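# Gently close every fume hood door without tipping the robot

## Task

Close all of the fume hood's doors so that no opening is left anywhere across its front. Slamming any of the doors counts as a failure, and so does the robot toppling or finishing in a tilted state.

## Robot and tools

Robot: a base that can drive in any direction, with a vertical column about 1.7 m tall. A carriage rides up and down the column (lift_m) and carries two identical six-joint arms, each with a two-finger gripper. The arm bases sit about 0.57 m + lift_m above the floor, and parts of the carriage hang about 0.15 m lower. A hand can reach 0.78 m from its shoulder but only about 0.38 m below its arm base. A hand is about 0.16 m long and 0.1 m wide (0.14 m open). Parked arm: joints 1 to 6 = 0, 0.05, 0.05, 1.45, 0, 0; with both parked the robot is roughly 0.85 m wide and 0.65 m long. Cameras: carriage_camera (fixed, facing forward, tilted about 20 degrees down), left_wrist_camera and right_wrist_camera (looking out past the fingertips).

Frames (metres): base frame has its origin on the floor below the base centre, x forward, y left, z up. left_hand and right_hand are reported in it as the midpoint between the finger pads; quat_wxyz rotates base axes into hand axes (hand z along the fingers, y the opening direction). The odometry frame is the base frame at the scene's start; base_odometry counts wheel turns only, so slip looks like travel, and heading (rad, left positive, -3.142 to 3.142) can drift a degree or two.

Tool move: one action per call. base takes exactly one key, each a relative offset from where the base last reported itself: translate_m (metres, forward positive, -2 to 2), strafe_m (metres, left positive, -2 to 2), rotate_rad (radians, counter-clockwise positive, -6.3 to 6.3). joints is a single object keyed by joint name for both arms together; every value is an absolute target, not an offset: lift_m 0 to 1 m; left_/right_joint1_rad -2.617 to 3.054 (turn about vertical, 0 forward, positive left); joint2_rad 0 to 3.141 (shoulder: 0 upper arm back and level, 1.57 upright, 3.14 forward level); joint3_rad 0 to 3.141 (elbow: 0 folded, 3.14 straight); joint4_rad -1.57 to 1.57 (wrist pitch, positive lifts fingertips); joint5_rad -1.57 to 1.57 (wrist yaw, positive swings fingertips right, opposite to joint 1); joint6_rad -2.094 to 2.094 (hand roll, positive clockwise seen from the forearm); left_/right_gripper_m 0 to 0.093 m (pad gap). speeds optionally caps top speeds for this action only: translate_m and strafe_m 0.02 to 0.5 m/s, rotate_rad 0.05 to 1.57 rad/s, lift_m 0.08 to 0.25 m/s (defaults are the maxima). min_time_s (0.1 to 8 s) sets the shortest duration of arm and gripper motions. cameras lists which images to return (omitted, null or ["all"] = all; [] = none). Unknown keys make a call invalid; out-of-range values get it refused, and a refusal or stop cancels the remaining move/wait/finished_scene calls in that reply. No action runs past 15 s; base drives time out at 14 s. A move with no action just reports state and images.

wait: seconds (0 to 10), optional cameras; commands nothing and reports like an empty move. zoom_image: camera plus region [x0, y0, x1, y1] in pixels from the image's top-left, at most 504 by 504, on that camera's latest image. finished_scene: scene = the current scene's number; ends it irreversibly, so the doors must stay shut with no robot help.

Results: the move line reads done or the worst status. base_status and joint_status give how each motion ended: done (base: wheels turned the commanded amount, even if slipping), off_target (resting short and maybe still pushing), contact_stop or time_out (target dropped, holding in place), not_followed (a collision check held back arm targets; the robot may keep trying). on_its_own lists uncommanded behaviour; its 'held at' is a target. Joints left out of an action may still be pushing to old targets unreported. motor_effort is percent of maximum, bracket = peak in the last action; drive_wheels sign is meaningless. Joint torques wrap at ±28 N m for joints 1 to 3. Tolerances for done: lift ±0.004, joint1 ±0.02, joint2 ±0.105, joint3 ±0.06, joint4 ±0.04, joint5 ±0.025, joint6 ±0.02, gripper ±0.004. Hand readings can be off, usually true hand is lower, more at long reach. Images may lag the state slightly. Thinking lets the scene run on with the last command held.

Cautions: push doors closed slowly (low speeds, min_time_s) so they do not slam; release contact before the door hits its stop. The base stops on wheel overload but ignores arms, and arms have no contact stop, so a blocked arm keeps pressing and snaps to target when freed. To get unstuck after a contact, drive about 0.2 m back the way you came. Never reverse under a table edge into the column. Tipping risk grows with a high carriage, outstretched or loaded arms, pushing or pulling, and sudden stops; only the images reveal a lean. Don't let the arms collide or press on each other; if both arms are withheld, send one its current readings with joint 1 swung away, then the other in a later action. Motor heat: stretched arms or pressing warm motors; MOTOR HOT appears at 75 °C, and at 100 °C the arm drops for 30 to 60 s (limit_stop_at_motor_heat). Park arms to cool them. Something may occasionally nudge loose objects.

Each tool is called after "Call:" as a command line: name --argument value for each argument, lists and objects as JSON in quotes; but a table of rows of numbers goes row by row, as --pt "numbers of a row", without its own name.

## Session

Call:
move

Scene clock: 0.00 s.
Joint torques (N m): no reading
base_odometry: x=+0.000 y=+0.000 heading=+0.000
base_status: not commanded
joint_positions: lift_m=+0.300 left_joint1_rad=+0.007 left_joint2_rad=+0.033 left_joint3_rad=+0.045 left_joint4_rad=+1.465 left_joint5_rad=-0.013 left_joint6_rad=+0.036 left_gripper_m=+0.09396 right_joint1_rad=-0.015 right_joint2_rad=+0.052 right_joint3_rad=+0.032 right_joint4_rad=+1.405 right_joint5_rad=-0.031 right_joint6_rad=+0.001 right_gripper_m=+0.09396
joint_status: not commanded
motor_effort: lift_m=+30 drive_wheels=-1
left_hand: x=+0.2420 y=+0.3192 z=+1.3158 quat_wxyz=(+0.999, -0.006, +0.047, +0.022) (m; base frame)
right_hand: x=+0.2666 y=-0.3123 z=+1.3099 quat_wxyz=(+0.996, -0.014, +0.093, -0.005) (m; base frame)
pictures: carriage_camera, left_wrist_camera, right_wrist_camera
Images, in order (width x height): carriage_camera 672x504, left_wrist_camera 672x504, right_wrist_camera 672x504.

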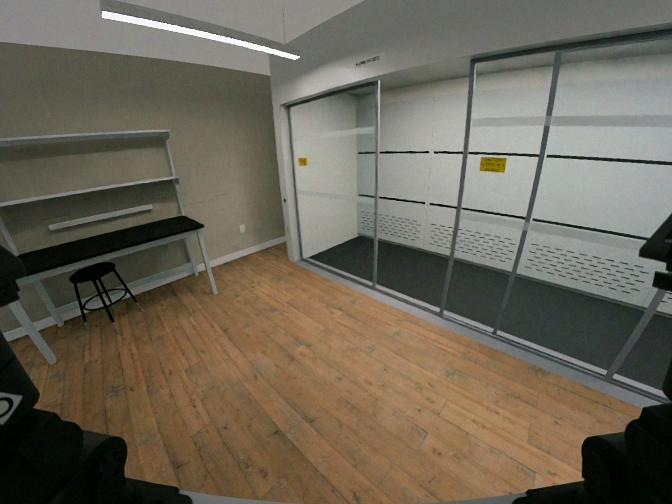

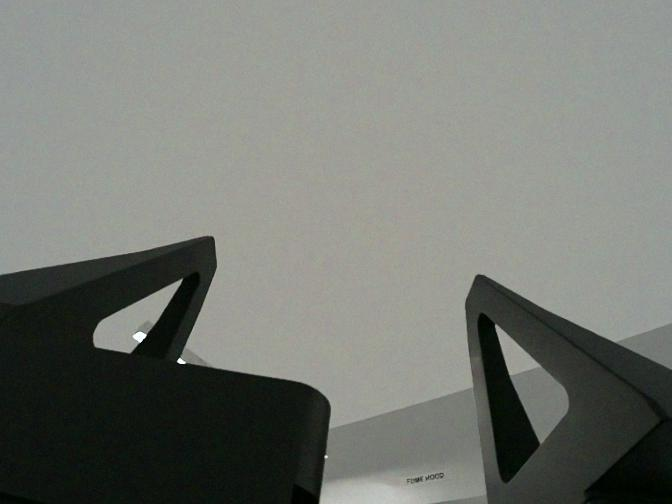

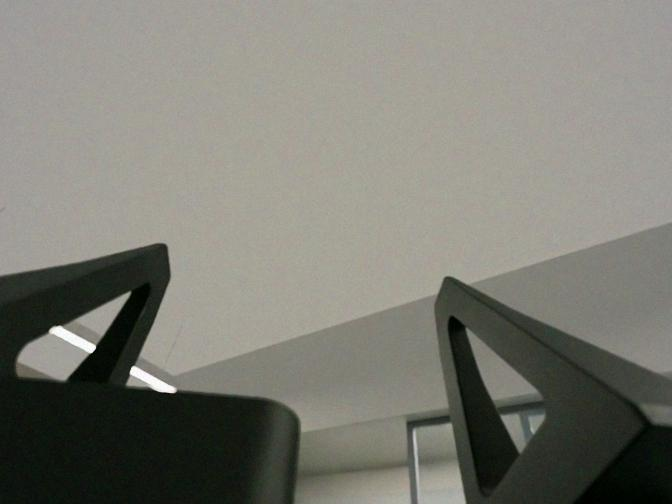

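Call:
move --base '{"rotate_rad": -0.65}' --cameras '["carriage_camera"]'

Scene clock: 2.17 s.
Joint torques (N m): left_arm=[-0.12 3.89 6.74 -0.15 -0.03 -0.02] | right_arm=[0.01 3.86 4.63 0.09 -0.03 -0.03]
move: done
base_odometry: x=+0.000 y=+0.000 heading=-0.650
base_status: done
joint_positions: lift_m=+0.300 left_joint1_rad=+0.007 left_joint2_rad=+0.033 left_joint3_rad=+0.045 left_joint4_rad=+1.465 left_joint5_rad=-0.013 left_joint6_rad=+0.036 left_gripper_m=+0.09396 right_joint1_rad=-0.015 right_joint2_rad=+0.052 right_joint3_rad=+0.032 right_joint4_rad=+1.405 right_joint5_rad=-0.031 right_joint6_rad=+0.001 right_gripper_m=+0.09396
motor_effort: lift_m=+30(30) drive_wheels=+2(10)
left_hand: x=+0.2420 y=+0.3192 z=+1.3158 quat_wxyz=(+0.999, -0.006, +0.047, +0.022) (m; base frame)
right_hand: x=+0.2666 y=-0.3123 z=+1.3099 quat_wxyz=(+0.996, -0.014, +0.093, -0.005) (m; base frame)
pictures: carriage_camera

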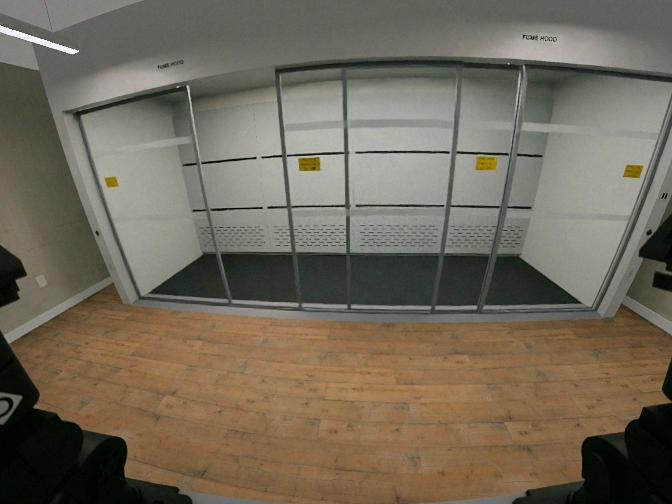

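Call:
move --base '{"rotate_rad": -0.12}' --joints '{"right_joint1_rad":0.0,"right_joint2_rad": 1.4, "right_joint3_rad": 1.4, "right_joint4_rad": 0.0, "right_joint5_rad":-0.8, "right_joint6_rad":0, "right_gripper_m": 0.0}' --min_time_s 2 --cameras '["carriage_camera"]'

Call:
move --base '{"strafe_m": -0.4}' --cameras '["carriage_camera"]'

Call:
move --base '{"translate_m": 0.7}' --cameras '["carriage_camera", "right_wrist_camera"]'

Scene clock: 5.13 s.
Joint torques (N m): left_arm=[-0.1 3.81 6.58 -0.14 -0.01 0.06] | right_arm=[0.65 -6.11 7.61 1.63 -0.22 0]
move: done
base_odometry: x=+0.000 y=+0.000 heading=-0.769
base_status: done
joint_positions: lift_m=+0.300 left_joint1_rad=+0.007 left_joint2_rad=+0.033 left_joint3_rad=+0.045 left_joint4_rad=+1.465 left_joint5_rad=-0.013 left_joint6_rad=+0.036 left_gripper_m=+0.09396 right_joint1_rad=-0.008 right_joint2_rad=+1.392 right_joint3_rad=+1.375 right_joint4_rad=+0.019 right_joint5_rad=-0.785 right_joint6_rad=+0.001 right_gripper_m=+0.00056
joint_status: all done
motor_effort: lift_m=+29(30) drive_wheels=+2(6)
left_hand: x=+0.2420 y=+0.3192 z=+1.3158 quat_wxyz=(+0.999, -0.006, +0.047, +0.022) (m; base frame)
right_hand: x=+0.6341 y=-0.1985 z=+1.3157 quat_wxyz=(+0.655, -0.268, +0.654, +0.268) (m; base frame)
pictures: carriage_camera

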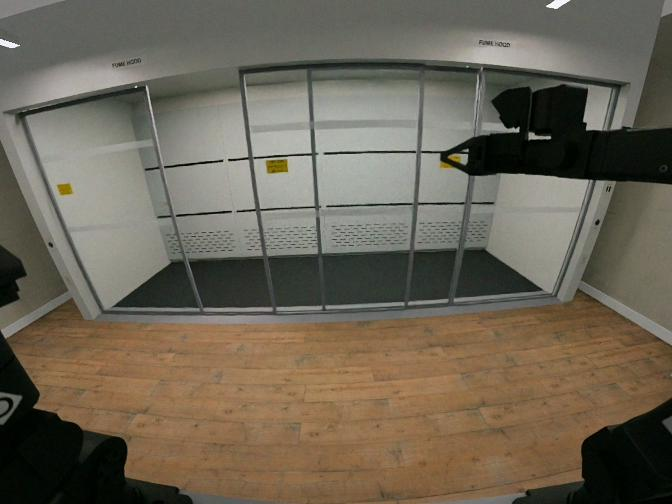

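Scene clock: 8.07 s.
Joint torques (N m): left_arm=[-0.36 3.66 6.46 -0.12 0.01 0.04] | right_arm=[0.23 -6.15 7.86 1.64 -0.19 -0.03]
move: done
base_odometry: x=-0.279 y=-0.287 heading=-0.770
base_status: done
joint_positions: lift_m=+0.300 left_joint1_rad=+0.008 left_joint2_rad=+0.033 left_joint3_rad=+0.045 left_joint4_rad=+1.465 left_joint5_rad=-0.012 left_joint6_rad=+0.036 left_gripper_m=+0.09396 right_joint1_rad=-0.004 right_joint2_rad=+1.392 right_joint3_rad=+1.375 right_joint4_rad=+0.015 right_joint5_rad=-0.789 right_joint6_rad=+0.001 right_gripper_m=+0.00055
motor_effort: lift_m=+29(30) drive_wheels=-3(15)
left_hand: x=+0.2420 y=+0.3191 z=+1.3158 quat_wxyz=(+0.999, -0.005, +0.047, +0.022) (m; base frame)
right_hand: x=+0.6333 y=-0.1967 z=+1.3150 quat_wxyz=(+0.653, -0.270, +0.654, +0.271) (m; base frame)
pictures: carriage_camera

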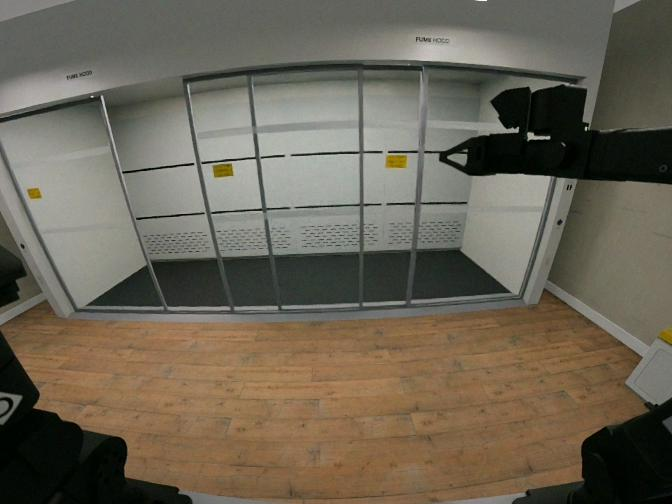

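Scene clock: 11.70 s.
Joint torques (N m): left_arm=[0.01 3.85 6.6 -0.21 -0.05 0] | right_arm=[0.36 -6.6 7.39 1.68 -0.2 0.01]
move: done
base_odometry: x=+0.224 y=-0.775 heading=-0.771
base_status: done
joint_positions: lift_m=+0.300 left_joint1_rad=+0.008 left_joint2_rad=+0.033 left_joint3_rad=+0.045 left_joint4_rad=+1.465 left_joint5_rad=-0.012 left_joint6_rad=+0.036 left_gripper_m=+0.09396 right_joint1_rad=-0.004 right_joint2_rad=+1.396 right_joint3_rad=+1.378 right_joint4_rad=+0.013 right_joint5_rad=-0.789 right_joint6_rad=+0.001 right_gripper_m=+0.00055
motor_effort: lift_m=+30(30) drive_wheels=-4(12)
left_hand: x=+0.2420 y=+0.3191 z=+1.3158 quat_wxyz=(+0.999, -0.005, +0.047, +0.022) (m; base frame)
right_hand: x=+0.6344 y=-0.1966 z=+1.3139 quat_wxyz=(+0.651, -0.269, +0.655, +0.272) (m; base frame)
pictures: carriage_camera, right_wrist_camera

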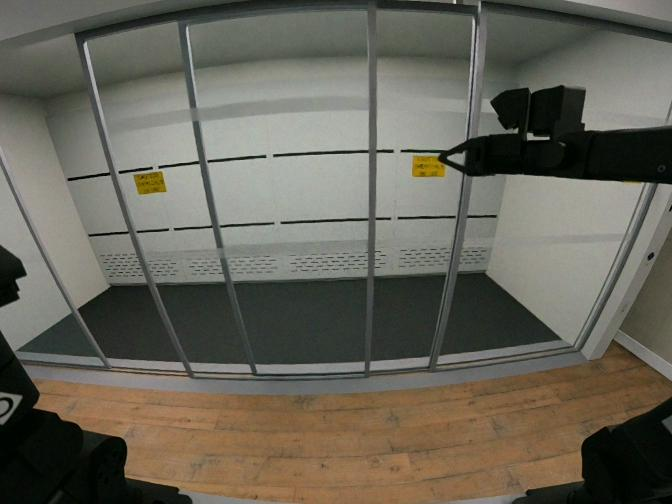

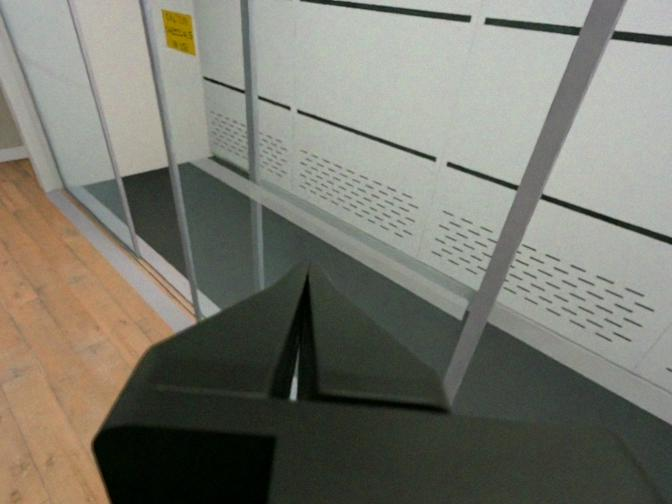

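Call:
move --base '{"translate_m": 0.36}' --speeds '{"translate_m": 0.2}' --cameras '["carriage_camera", "right_wrist_camera"]'

Scene clock: 15.00 s.
Joint torques (N m): left_arm=[-0.2 3.97 6.91 -0.18 -0.04 0] | right_arm=[0.27 -6.63 7.51 1.69 -0.21 -0.04]
move: done
base_odometry: x=+0.482 y=-1.026 heading=-0.771
base_status: done
joint_positions: lift_m=+0.300 left_joint1_rad=+0.008 left_joint2_rad=+0.033 left_joint3_rad=+0.045 left_joint4_rad=+1.466 left_joint5_rad=-0.012 left_joint6_rad=+0.036 left_gripper_m=+0.09396 right_joint1_rad=-0.004 right_joint2_rad=+1.396 right_joint3_rad=+1.378 right_joint4_rad=+0.012 right_joint5_rad=-0.790 right_joint6_rad=+0.001 right_gripper_m=+0.00055
motor_effort: lift_m=+30(30) drive_wheels=+1(11)
left_hand: x=+0.2419 y=+0.3191 z=+1.3158 quat_wxyz=(+0.999, -0.005, +0.047, +0.022) (m; base frame)
right_hand: x=+0.6343 y=-0.1966 z=+1.3140 quat_wxyz=(+0.651, -0.269, +0.655, +0.272) (m; base frame)
pictures: carriage_camera, right_wrist_camera

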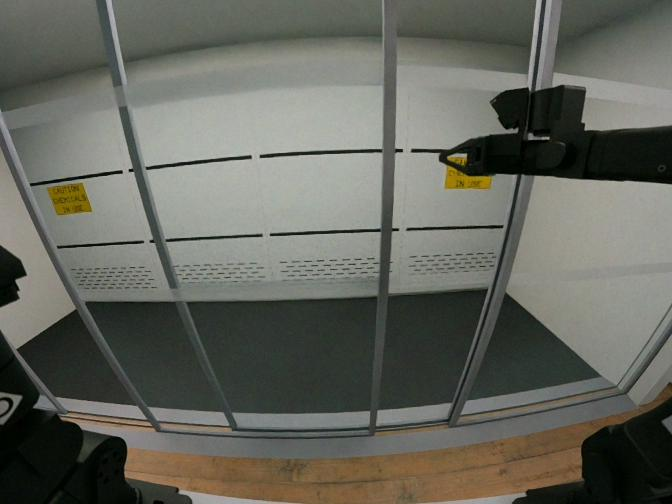

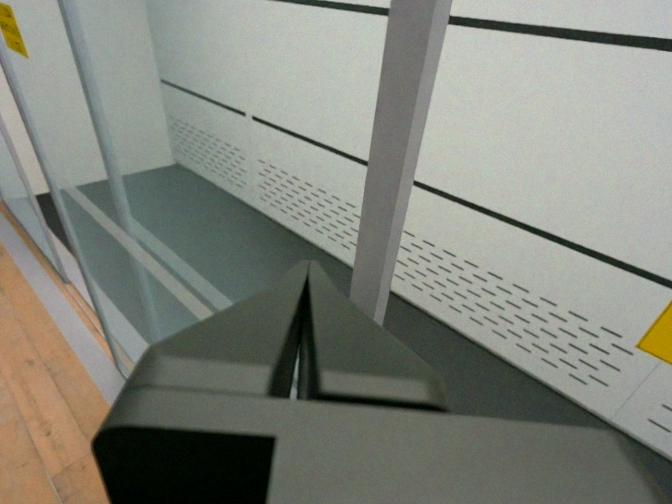

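Call:
move --base '{"strafe_m": -0.07}' --cameras '[]'

Call:
move --base '{"translate_m": 0.11}' --speeds '{"translate_m": 0.07}' --cameras '["right_wrist_camera"]'

Scene clock: 16.47 s.
Joint torques (N m): left_arm=[0.09 3.9 6.65 -0.14 -0.04 0.09] | right_arm=[0.16 -6.6 7.56 1.68 -0.18 -0.02]
move: done
base_odometry: x=+0.433 y=-1.076 heading=-0.771
base_status: done
joint_positions: lift_m=+0.300 left_joint1_rad=+0.008 left_joint2_rad=+0.033 left_joint3_rad=+0.045 left_joint4_rad=+1.466 left_joint5_rad=-0.012 left_joint6_rad=+0.036 left_gripper_m=+0.09396 right_joint1_rad=-0.004 right_joint2_rad=+1.396 right_joint3_rad=+1.378 right_joint4_rad=+0.012 right_joint5_rad=-0.790 right_joint6_rad=+0.001 right_gripper_m=+0.00055
motor_effort: lift_m=+29(30) drive_wheels=-2(7)
left_hand: x=+0.2419 y=+0.3191 z=+1.3158 quat_wxyz=(+0.999, -0.005, +0.047, +0.022) (m; base frame)
right_hand: x=+0.6343 y=-0.1964 z=+1.3140 quat_wxyz=(+0.651, -0.270, +0.655, +0.272) (m; base frame)
pictures: none

Scene clock: 18.60 s.
Joint torques (N m): left_arm=[-0.14 4.03 6.83 -0.16 -0.02 0.01] | right_arm=[0.34 -6.68 7.38 1.69 -0.14 -0.06]
move: done
base_odometry: x=+0.512 y=-1.153 heading=-0.771
base_status: done
joint_positions: lift_m=+0.300 left_joint1_rad=+0.008 left_joint2_rad=+0.033 left_joint3_rad=+0.045 left_joint4_rad=+1.466 left_joint5_rad=-0.012 left_joint6_rad=+0.036 left_gripper_m=+0.09396 right_joint1_rad=-0.004 right_joint2_rad=+1.396 right_joint3_rad=+1.378 right_joint4_rad=+0.012 right_joint5_rad=-0.790 right_joint6_rad=+0.001 right_gripper_m=+0.00055
motor_effort: lift_m=+30(30) drive_wheels=-3(9)
left_hand: x=+0.2419 y=+0.3191 z=+1.3158 quat_wxyz=(+0.999, -0.005, +0.047, +0.022) (m; base frame)
right_hand: x=+0.6342 y=-0.1964 z=+1.3140 quat_wxyz=(+0.651, -0.270, +0.655, +0.272) (m; base frame)
pictures: right_wrist_camera

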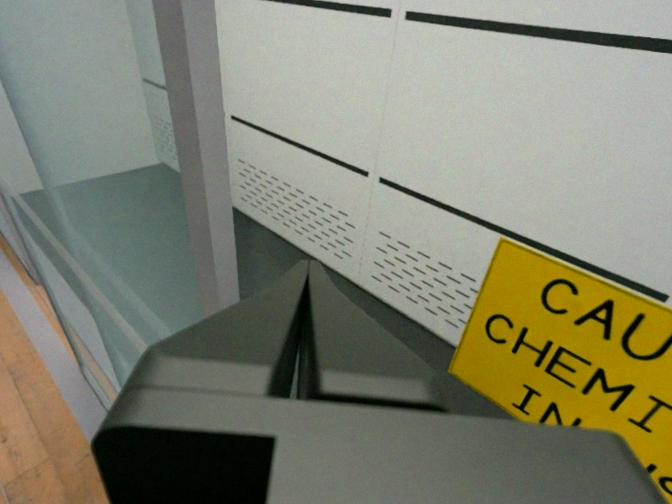

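Call:
move --base '{"translate_m": 0.015}' --speeds '{"translate_m": 0.05}' --cameras '["right_wrist_camera"]'

Call:
move --base '{"strafe_m": 0.08}' --speeds '{"strafe_m": 0.05}' --cameras '["right_wrist_camera", "carriage_camera"]'

Scene clock: 19.60 s.
Joint torques (N m): left_arm=[0.12 3.89 6.61 -0.14 -0.05 0.04] | right_arm=[0.27 -6.78 7.39 1.71 -0.19 0.01]
move: done
base_odometry: x=+0.522 y=-1.164 heading=-0.772
base_status: done
joint_positions: lift_m=+0.300 left_joint1_rad=+0.008 left_joint2_rad=+0.033 left_joint3_rad=+0.045 left_joint4_rad=+1.466 left_joint5_rad=-0.012 left_joint6_rad=+0.036 left_gripper_m=+0.09396 right_joint1_rad=-0.004 right_joint2_rad=+1.396 right_joint3_rad=+1.378 right_joint4_rad=+0.011 right_joint5_rad=-0.790 right_joint6_rad=+0.001 right_gripper_m=+0.00055
motor_effort: lift_m=+29(30) drive_wheels=+1(10)
left_hand: x=+0.2419 y=+0.3191 z=+1.3158 quat_wxyz=(+0.999, -0.005, +0.047, +0.022) (m; base frame)
right_hand: x=+0.6342 y=-0.1964 z=+1.3138 quat_wxyz=(+0.651, -0.270, +0.655, +0.272) (m; base frame)
pictures: right_wrist_camera

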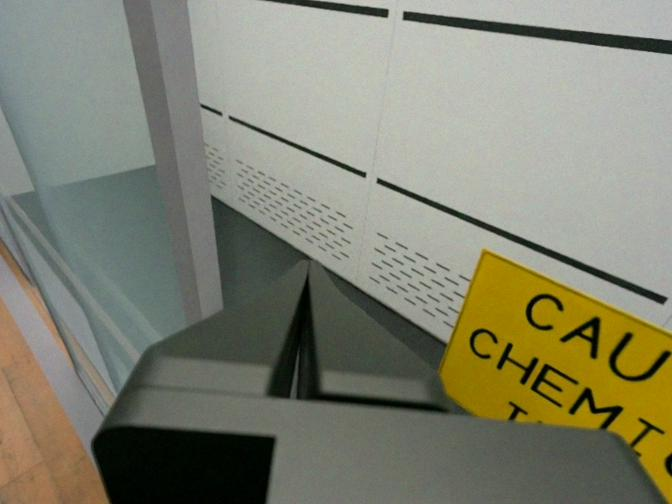

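Scene clock: 21.77 s.
Joint torques (N m): left_arm=[-0.39 3.85 6.6 -0.13 -0.04 0.03] | right_arm=[0.18 -6.71 7.49 1.7 -0.17 -0.03]
move: done
base_odometry: x=+0.578 y=-1.106 heading=-0.772
base_status: done
joint_positions: lift_m=+0.300 left_joint1_rad=+0.009 left_joint2_rad=+0.033 left_joint3_rad=+0.045 left_joint4_rad=+1.466 left_joint5_rad=-0.012 left_joint6_rad=+0.036 left_gripper_m=+0.09396 right_joint1_rad=-0.004 right_joint2_rad=+1.396 right_joint3_rad=+1.378 right_joint4_rad=+0.011 right_joint5_rad=-0.790 right_joint6_rad=+0.001 right_gripper_m=+0.00055
motor_effort: lift_m=+30(30) drive_wheels=-2(7)
left_hand: x=+0.2419 y=+0.3191 z=+1.3158 quat_wxyz=(+0.999, -0.005, +0.047, +0.022) (m; base frame)
right_hand: x=+0.6342 y=-0.1962 z=+1.3138 quat_wxyz=(+0.651, -0.270, +0.655, +0.272) (m; base frame)
pictures: carriage_camera, right_wrist_camera

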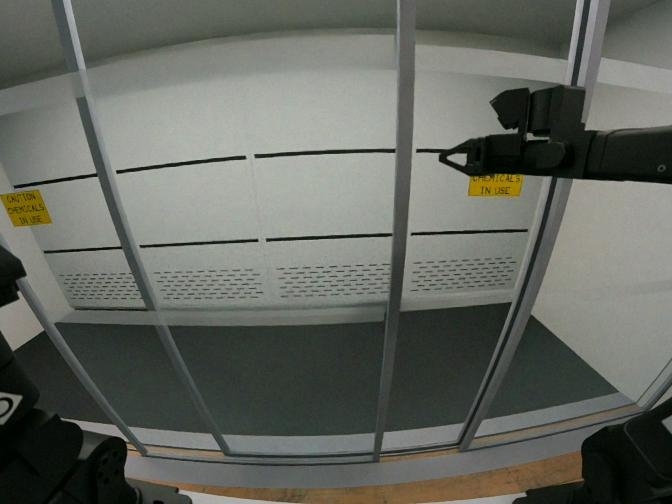

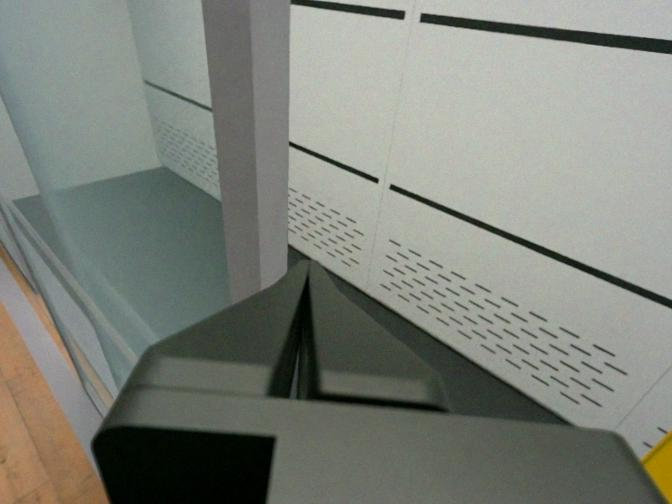

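Call:
move --base '{"translate_m": 0.035}' --speeds '{"translate_m": 0.05}' --cameras '["right_wrist_camera"]'

Call:
move --base '{"strafe_m": 0.04}' --speeds '{"strafe_m": 0.05}' --cameras '["right_wrist_camera"]'

Scene clock: 23.17 s.
Joint torques (N m): left_arm=[-0.58 4.11 6.6 -0.1 -0.12 0.03] | right_arm=[0.25 -6.67 7.28 1.7 -0.17 -0.03]
move: done
base_odometry: x=+0.603 y=-1.131 heading=-0.772
base_status: done
joint_positions: lift_m=+0.300 left_joint1_rad=+0.009 left_joint2_rad=+0.033 left_joint3_rad=+0.045 left_joint4_rad=+1.466 left_joint5_rad=-0.012 left_joint6_rad=+0.036 left_gripper_m=+0.09396 right_joint1_rad=-0.004 right_joint2_rad=+1.396 right_joint3_rad=+1.379 right_joint4_rad=+0.011 right_joint5_rad=-0.790 right_joint6_rad=+0.001 right_gripper_m=+0.00055
motor_effort: lift_m=+30(30) drive_wheels=-3(8)
left_hand: x=+0.2419 y=+0.3191 z=+1.3158 quat_wxyz=(+0.999, -0.005, +0.047, +0.022) (m; base frame)
right_hand: x=+0.6342 y=-0.1962 z=+1.3140 quat_wxyz=(+0.651, -0.270, +0.655, +0.272) (m; base frame)
pictures: right_wrist_camera

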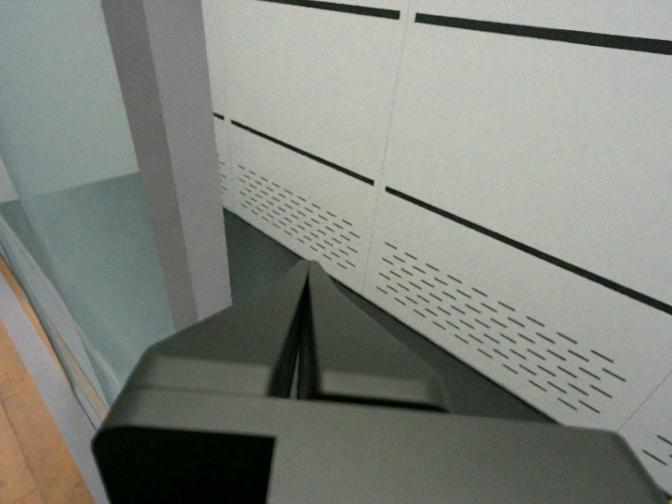

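Scene clock: 24.53 s.
Joint torques (N m): left_arm=[-0.42 4.01 6.61 -0.16 -0.03 0.04] | right_arm=[0.16 -6.79 7.39 1.65 -0.18 -0.03]
move: done
base_odometry: x=+0.631 y=-1.102 heading=-0.772
base_status: done
joint_positions: lift_m=+0.300 left_joint1_rad=+0.009 left_joint2_rad=+0.033 left_joint3_rad=+0.045 left_joint4_rad=+1.466 left_joint5_rad=-0.012 left_joint6_rad=+0.036 left_gripper_m=+0.09396 right_joint1_rad=-0.002 right_joint2_rad=+1.396 right_joint3_rad=+1.379 right_joint4_rad=+0.011 right_joint5_rad=-0.790 right_joint6_rad=+0.001 right_gripper_m=+0.00055
motor_effort: lift_m=+30(30) drive_wheels=-2(8)
left_hand: x=+0.2419 y=+0.3191 z=+1.3158 quat_wxyz=(+0.999, -0.005, +0.047, +0.022) (m; base frame)
right_hand: x=+0.6340 y=-0.1957 z=+1.3139 quat_wxyz=(+0.651, -0.270, +0.655, +0.273) (m; base frame)
pictures: right_wrist_camera

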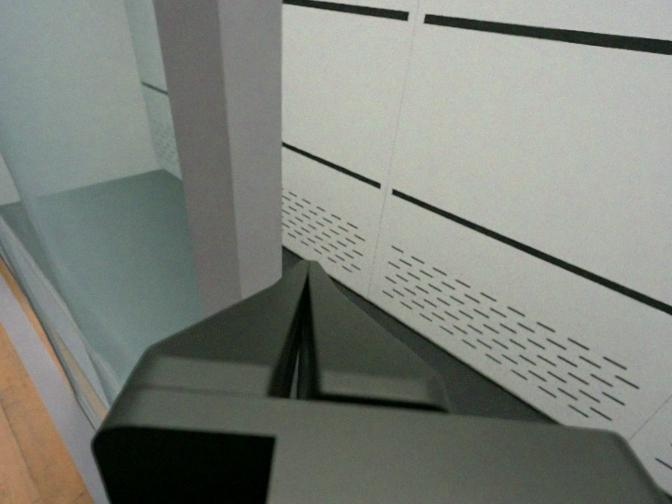

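Call:
move --base '{"translate_m": 0.012}' --speeds '{"translate_m": 0.05}' --cameras '[]'

Call:
move --base '{"strafe_m": 0.06}' --speeds '{"strafe_m": 0.04}' --cameras '["right_wrist_camera"]'

Call:
move --base '{"strafe_m": 0.06}' --speeds '{"strafe_m": 0.04}' --cameras '["right_wrist_camera"]'

Scene clock: 25.50 s.
Joint torques (N m): left_arm=[-0.44 3.89 6.49 -0.15 -0.07 -0.02] | right_arm=[0.12 -6.87 7.54 1.7 -0.16 0]
move: done
base_odometry: x=+0.640 y=-1.110 heading=-0.772
base_status: done
joint_positions: lift_m=+0.300 left_joint1_rad=+0.009 left_joint2_rad=+0.033 left_joint3_rad=+0.045 left_joint4_rad=+1.466 left_joint5_rad=-0.012 left_joint6_rad=+0.036 left_gripper_m=+0.09396 right_joint1_rad=-0.002 right_joint2_rad=+1.397 right_joint3_rad=+1.379 right_joint4_rad=+0.010 right_joint5_rad=-0.790 right_joint6_rad=+0.001 right_gripper_m=+0.00055
motor_effort: lift_m=+30(30) drive_wheels=-3(6)
left_hand: x=+0.2419 y=+0.3191 z=+1.3158 quat_wxyz=(+0.999, -0.005, +0.047, +0.022) (m; base frame)
right_hand: x=+0.6342 y=-0.1957 z=+1.3137 quat_wxyz=(+0.650, -0.270, +0.655, +0.273) (m; base frame)
pictures: none

Scene clock: 27.57 s.
Joint torques (N m): left_arm=[-0.31 3.9 6.69 -0.13 -0.04 0.02] | right_arm=[5.83 -5.81 7.43 1.94 -0.95 0.2]
move: done
base_odometry: x=+0.682 y=-1.068 heading=-0.772
base_status: done
joint_positions: lift_m=+0.300 left_joint1_rad=+0.009 left_joint2_rad=+0.033 left_joint3_rad=+0.045 left_joint4_rad=+1.466 left_joint5_rad=-0.012 left_joint6_rad=+0.036 left_gripper_m=+0.09396 right_joint1_rad=-0.060 right_joint2_rad=+1.388 right_joint3_rad=+1.379 right_joint4_rad=-0.011 right_joint5_rad=-0.717 right_joint6_rad=-0.022 right_gripper_m=+0.00053
motor_effort: lift_m=+30(30) drive_wheels=+2(10)
left_hand: x=+0.2419 y=+0.3191 z=+1.3158 quat_wxyz=(+0.999, -0.005, +0.047, +0.022) (m; base frame)
right_hand: x=+0.6456 y=-0.2294 z=+1.3130 quat_wxyz=(+0.665, -0.233, +0.673, +0.223) (m; base frame)
pictures: right_wrist_camera

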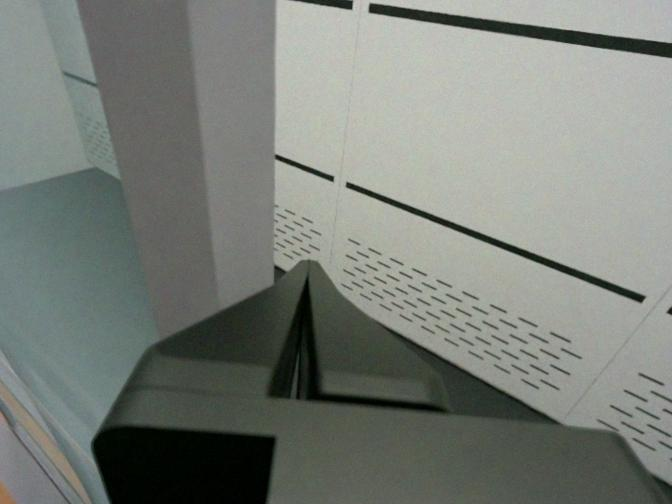

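Scene clock: 29.73 s.
Joint torques (N m): left_arm=[-0.18 3.88 6.57 -0.13 -0.06 0.02] | right_arm=[12.31 0.05 7.42 3.07 -2.85 0.36]
move: done
base_odometry: x=+0.724 y=-1.025 heading=-0.772
base_status: done
joint_positions: lift_m=+0.300 left_joint1_rad=+0.008 left_joint2_rad=+0.033 left_joint3_rad=+0.045 left_joint4_rad=+1.466 left_joint5_rad=-0.012 left_joint6_rad=+0.036 left_gripper_m=+0.09396 right_joint1_rad=-0.124 right_joint2_rad=+1.335 right_joint3_rad=+1.379 right_joint4_rad=-0.112 right_joint5_rad=-0.525 right_joint6_rad=-0.036 right_gripper_m=+0.00052
motor_effort: lift_m=+29(30) drive_wheels=+5(11)
left_hand: x=+0.2419 y=+0.3191 z=+1.3158 quat_wxyz=(+0.999, -0.005, +0.047, +0.022) (m; base frame)
right_hand: x=+0.6486 y=-0.2837 z=+1.3119 quat_wxyz=(+0.672, -0.146, +0.713, +0.136) (m; base frame)
pictures: right_wrist_camera

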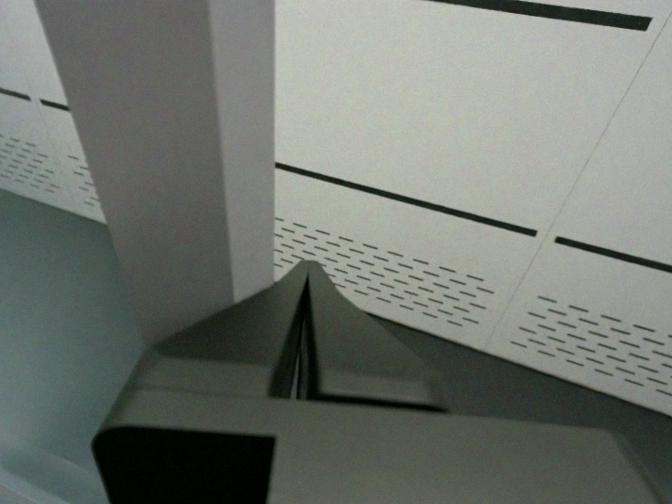

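Call:
move --base '{"translate_m": -0.01}' --joints '{"right_joint5_rad": -1.1}' --min_time_s 2

Scene clock: 32.37 s.
Joint torques (N m): left_arm=[-0.24 3.99 6.28 -0.15 0.03 0.04] | right_arm=[12.26 -7.97 7.16 1.47 -3.65 0.27]
move: off_target
base_odometry: x=+0.717 y=-1.018 heading=-0.773
base_status: done
joint_positions: lift_m=+0.300 left_joint1_rad=+0.008 left_joint2_rad=+0.033 left_joint3_rad=+0.045 left_joint4_rad=+1.466 left_joint5_rad=-0.012 left_joint6_rad=+0.036 left_gripper_m=+0.09396 right_joint1_rad=-0.124 right_joint2_rad=+1.407 right_joint3_rad=+1.383 right_joint4_rad=+0.030 right_joint5_rad=-0.752 right_joint6_rad=-0.026 right_gripper_m=+0.00051
joint_status: right_joint5_rad off_target (ended at -0.752, target -1.100)
motor_effort: lift_m=+30(30) drive_wheels=+4(8)
left_hand: x=+0.2419 y=+0.3191 z=+1.3158 quat_wxyz=(+0.999, -0.005, +0.047, +0.022) (m; base frame)
right_hand: x=+0.6530 y=-0.2527 z=+1.3150 quat_wxyz=(+0.677, -0.228, +0.668, +0.209) (m; base frame)
pictures: carriage_camera, left_wrist_camera, right_wrist_camera

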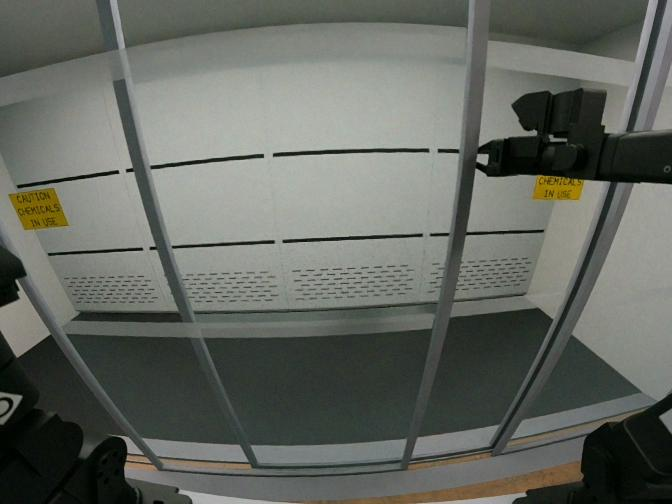

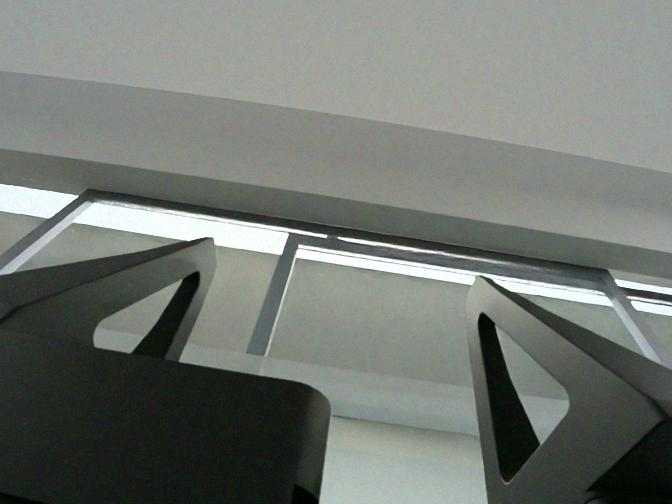

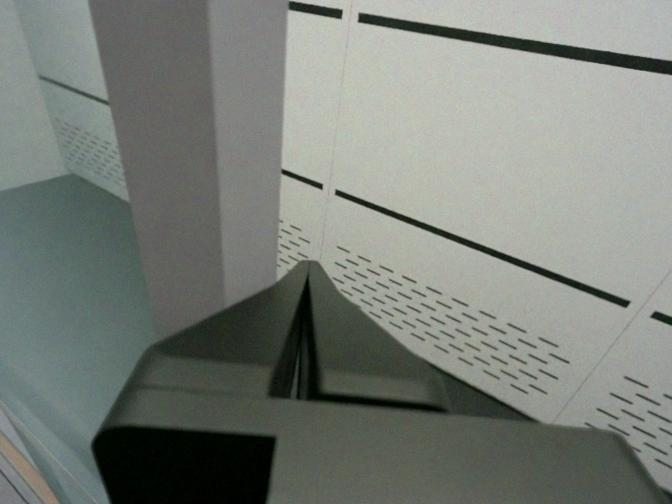

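Call:
move --base '{"strafe_m": 0.06}' --speeds '{"strafe_m": 0.04}' --cameras '["right_wrist_camera"]'

Scene clock: 34.87 s.
Joint torques (N m): left_arm=[-0.2 3.99 6.93 -0.15 -0.06 -0.01] | right_arm=[11.34 -7.95 7.17 1.51 -3.39 0.25]
move: done
base_odometry: x=+0.758 y=-0.975 heading=-0.773
base_status: done
joint_positions: lift_m=+0.300 left_joint1_rad=+0.007 left_joint2_rad=+0.033 left_joint3_rad=+0.045 left_joint4_rad=+1.466 left_joint5_rad=-0.012 left_joint6_rad=+0.036 left_gripper_m=+0.09396 right_joint1_rad=-0.115 right_joint2_rad=+1.408 right_joint3_rad=+1.383 right_joint4_rad=+0.030 right_joint5_rad=-0.778 right_joint6_rad=-0.026 right_gripper_m=+0.00051
on_its_own: right_joint5_rad moved -0.026 toward your old target -1.100
motor_effort: lift_m=+30(30) drive_wheels=+2(11)
left_hand: x=+0.2419 y=+0.3191 z=+1.3158 quat_wxyz=(+0.999, -0.005, +0.047, +0.022) (m; base frame)
right_hand: x=+0.6498 y=-0.2452 z=+1.3147 quat_wxyz=(+0.673, -0.239, +0.664, +0.221) (m; base frame)
pictures: right_wrist_camera

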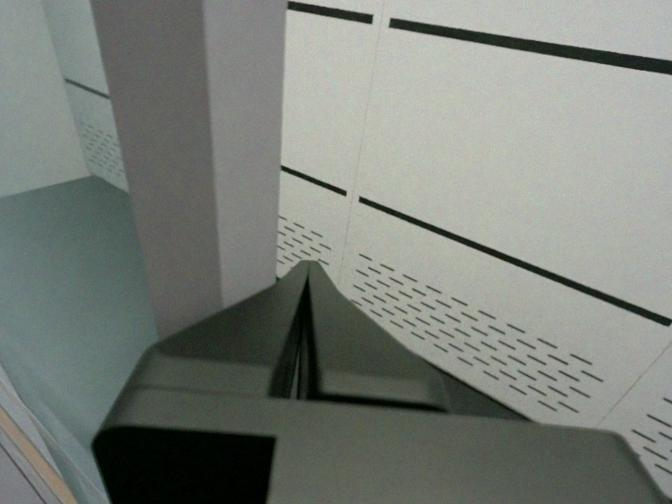

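Call:
move --base '{"strafe_m": 0.3}' --speeds '{"strafe_m": 0.06}' --cameras '["right_wrist_camera", "carriage_camera"]'

Scene clock: 40.67 s.
Joint torques (N m): left_arm=[-0.16 4.03 6.48 -0.17 -0.02 0.01] | right_arm=[11.11 -5.93 7.06 1.89 -2.36 0.31]
move: done
base_odometry: x=+0.968 y=-0.760 heading=-0.773
base_status: done
joint_positions: lift_m=+0.300 left_joint1_rad=+0.007 left_joint2_rad=+0.033 left_joint3_rad=+0.045 left_joint4_rad=+1.466 left_joint5_rad=-0.012 left_joint6_rad=+0.036 left_gripper_m=+0.09396 right_joint1_rad=-0.113 right_joint2_rad=+1.389 right_joint3_rad=+1.383 right_joint4_rad=-0.015 right_joint5_rad=-0.882 right_joint6_rad=-0.030 right_gripper_m=+0.00051
on_its_own: right_joint5_rad moved -0.105 toward your old target -1.100
motor_effort: lift_m=+30(30) drive_wheels=+4(13)
left_hand: x=+0.2419 y=+0.3191 z=+1.3158 quat_wxyz=(+0.999, -0.005, +0.047, +0.022) (m; base frame)
right_hand: x=+0.6320 y=-0.2300 z=+1.3134 quat_wxyz=(+0.652, -0.272, +0.658, +0.259) (m; base frame)
pictures: carriage_camera, right_wrist_camera

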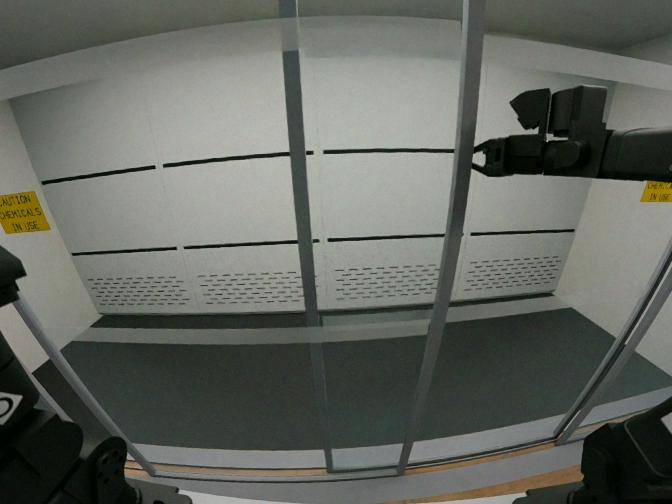

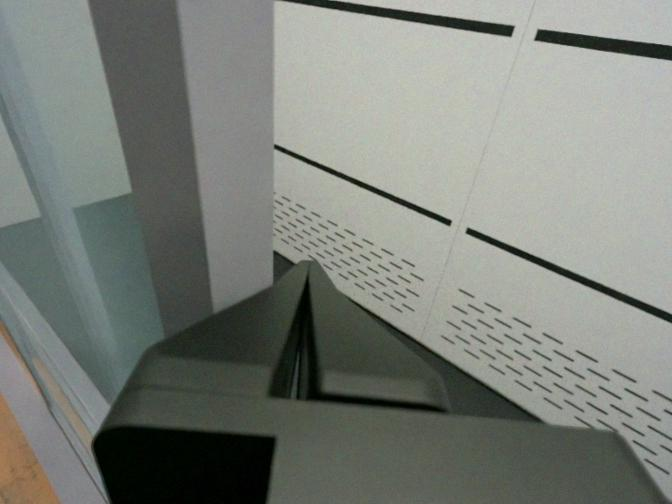

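Call:
move --base '{"strafe_m": 0.13}' --speeds '{"strafe_m": 0.05}' --cameras '["right_wrist_camera", "carriage_camera"]'

Scene clock: 43.93 s.
Joint torques (N m): left_arm=[-0.09 3.9 6.53 -0.16 0.01 0.05] | right_arm=[12.48 -4.71 7.1 2.19 -1.97 0.44]
move: done
base_odometry: x=+1.058 y=-0.667 heading=-0.774
base_status: done
joint_positions: lift_m=+0.300 left_joint1_rad=+0.007 left_joint2_rad=+0.033 left_joint3_rad=+0.045 left_joint4_rad=+1.466 left_joint5_rad=-0.012 left_joint6_rad=+0.036 left_gripper_m=+0.09396 right_joint1_rad=-0.125 right_joint2_rad=+1.378 right_joint3_rad=+1.383 right_joint4_rad=-0.045 right_joint5_rad=-0.919 right_joint6_rad=-0.042 right_gripper_m=+0.00051
on_its_own: right_joint5_rad moved -0.036 toward your old target -1.100
motor_effort: lift_m=+30(30) drive_wheels=+4(14)
left_hand: x=+0.2419 y=+0.3191 z=+1.3158 quat_wxyz=(+0.999, -0.005, +0.047, +0.022) (m; base frame)
right_hand: x=+0.6248 y=-0.2302 z=+1.3127 quat_wxyz=(+0.646, -0.280, +0.659, +0.267) (m; base frame)
pictures: carriage_camera, right_wrist_camera

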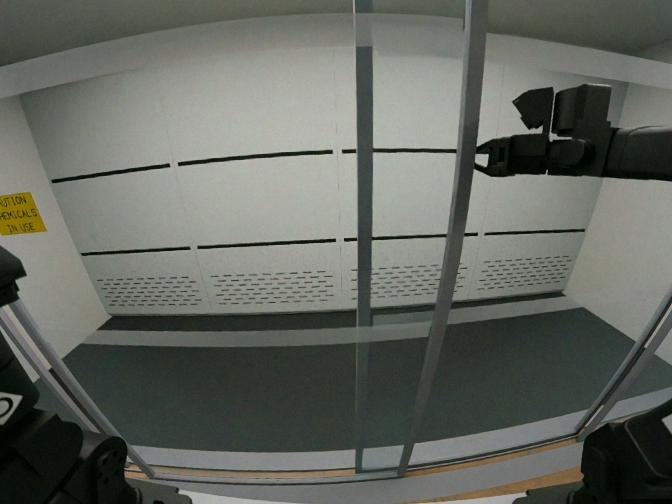

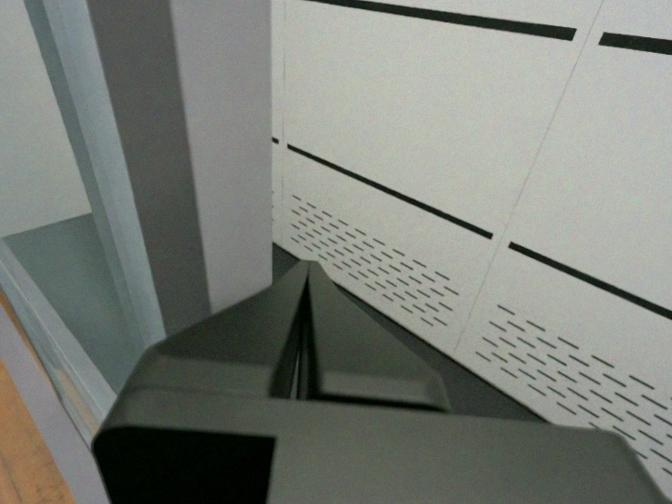

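Call:
move --base '{"strafe_m": 0.1}' --speeds '{"strafe_m": 0.05}' --cameras '["right_wrist_camera", "carriage_camera"]'

Call:
move --base '{"strafe_m": 0.06}' --speeds '{"strafe_m": 0.04}' --cameras '["right_wrist_camera", "carriage_camera"]'

Scene clock: 46.70 s.
Joint torques (N m): left_arm=[-0.27 3.74 6.84 -0.1 -0.03 0.07] | right_arm=[12.1 -4.18 7.13 2.26 -1.56 0.44]
move: done
base_odometry: x=+1.128 y=-0.596 heading=-0.774
base_status: done
joint_positions: lift_m=+0.300 left_joint1_rad=+0.007 left_joint2_rad=+0.033 left_joint3_rad=+0.045 left_joint4_rad=+1.466 left_joint5_rad=-0.012 left_joint6_rad=+0.036 left_gripper_m=+0.09396 right_joint1_rad=-0.122 right_joint2_rad=+1.374 right_joint3_rad=+1.383 right_joint4_rad=-0.055 right_joint5_rad=-0.958 right_joint6_rad=-0.043 right_gripper_m=+0.00051
on_its_own: right_joint5_rad moved -0.040 toward your old target -1.100
motor_effort: lift_m=+30(30) drive_wheels=+4(12)
left_hand: x=+0.2419 y=+0.3191 z=+1.3158 quat_wxyz=(+0.999, -0.005, +0.047, +0.022) (m; base frame)
right_hand: x=+0.6185 y=-0.2241 z=+1.3124 quat_wxyz=(+0.638, -0.293, +0.654, +0.282) (m; base frame)
pictures: carriage_camera, right_wrist_camera

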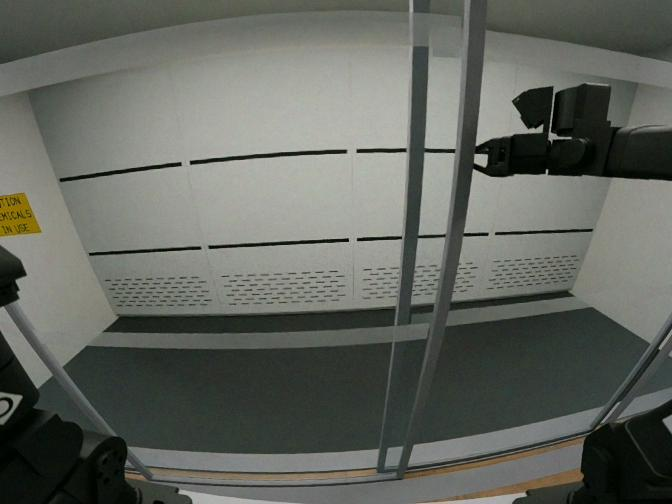

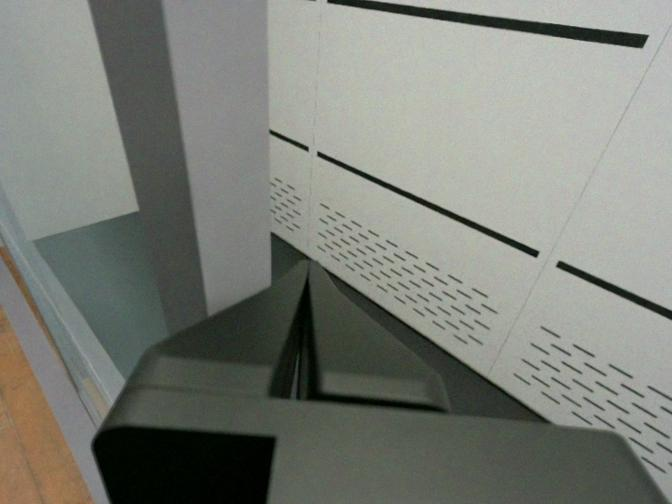

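Scene clock: 48.97 s.
Joint torques (N m): left_arm=[0.08 3.71 6.69 -0.14 0 0.05] | right_arm=[12.11 -3.92 7.01 2.29 -1.34 0.42]
move: done
base_odometry: x=+1.170 y=-0.553 heading=-0.775
base_status: done
joint_positions: lift_m=+0.300 left_joint1_rad=+0.007 left_joint2_rad=+0.033 left_joint3_rad=+0.045 left_joint4_rad=+1.466 left_joint5_rad=-0.012 left_joint6_rad=+0.036 left_gripper_m=+0.09396 right_joint1_rad=-0.121 right_joint2_rad=+1.372 right_joint3_rad=+1.383 right_joint4_rad=-0.060 right_joint5_rad=-0.982 right_joint6_rad=-0.045 right_gripper_m=+0.00050
motor_effort: lift_m=+29(30) drive_wheels=+4(13)
left_hand: x=+0.2419 y=+0.3191 z=+1.3158 quat_wxyz=(+0.999, -0.005, +0.047, +0.022) (m; base frame)
right_hand: x=+0.6147 y=-0.2211 z=+1.3124 quat_wxyz=(+0.634, -0.300, +0.651, +0.290) (m; base frame)
pictures: carriage_camera, right_wrist_camera

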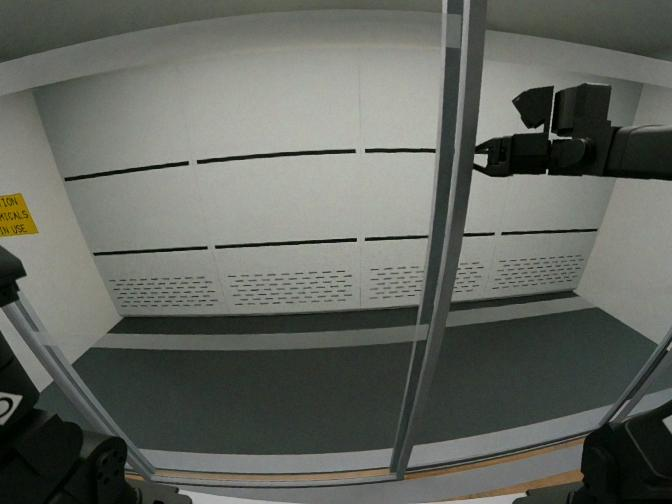

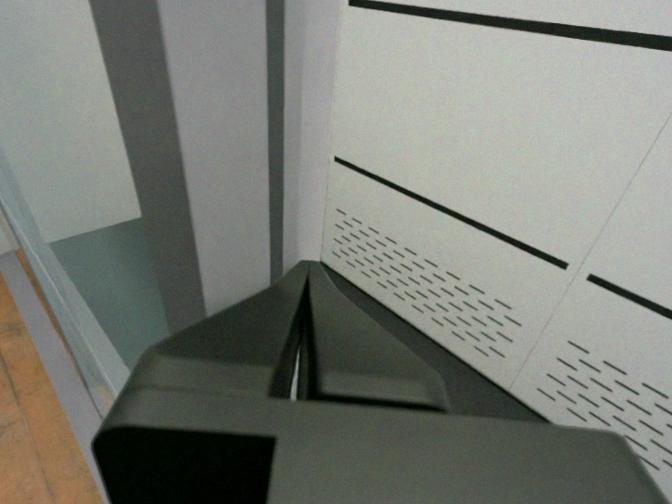

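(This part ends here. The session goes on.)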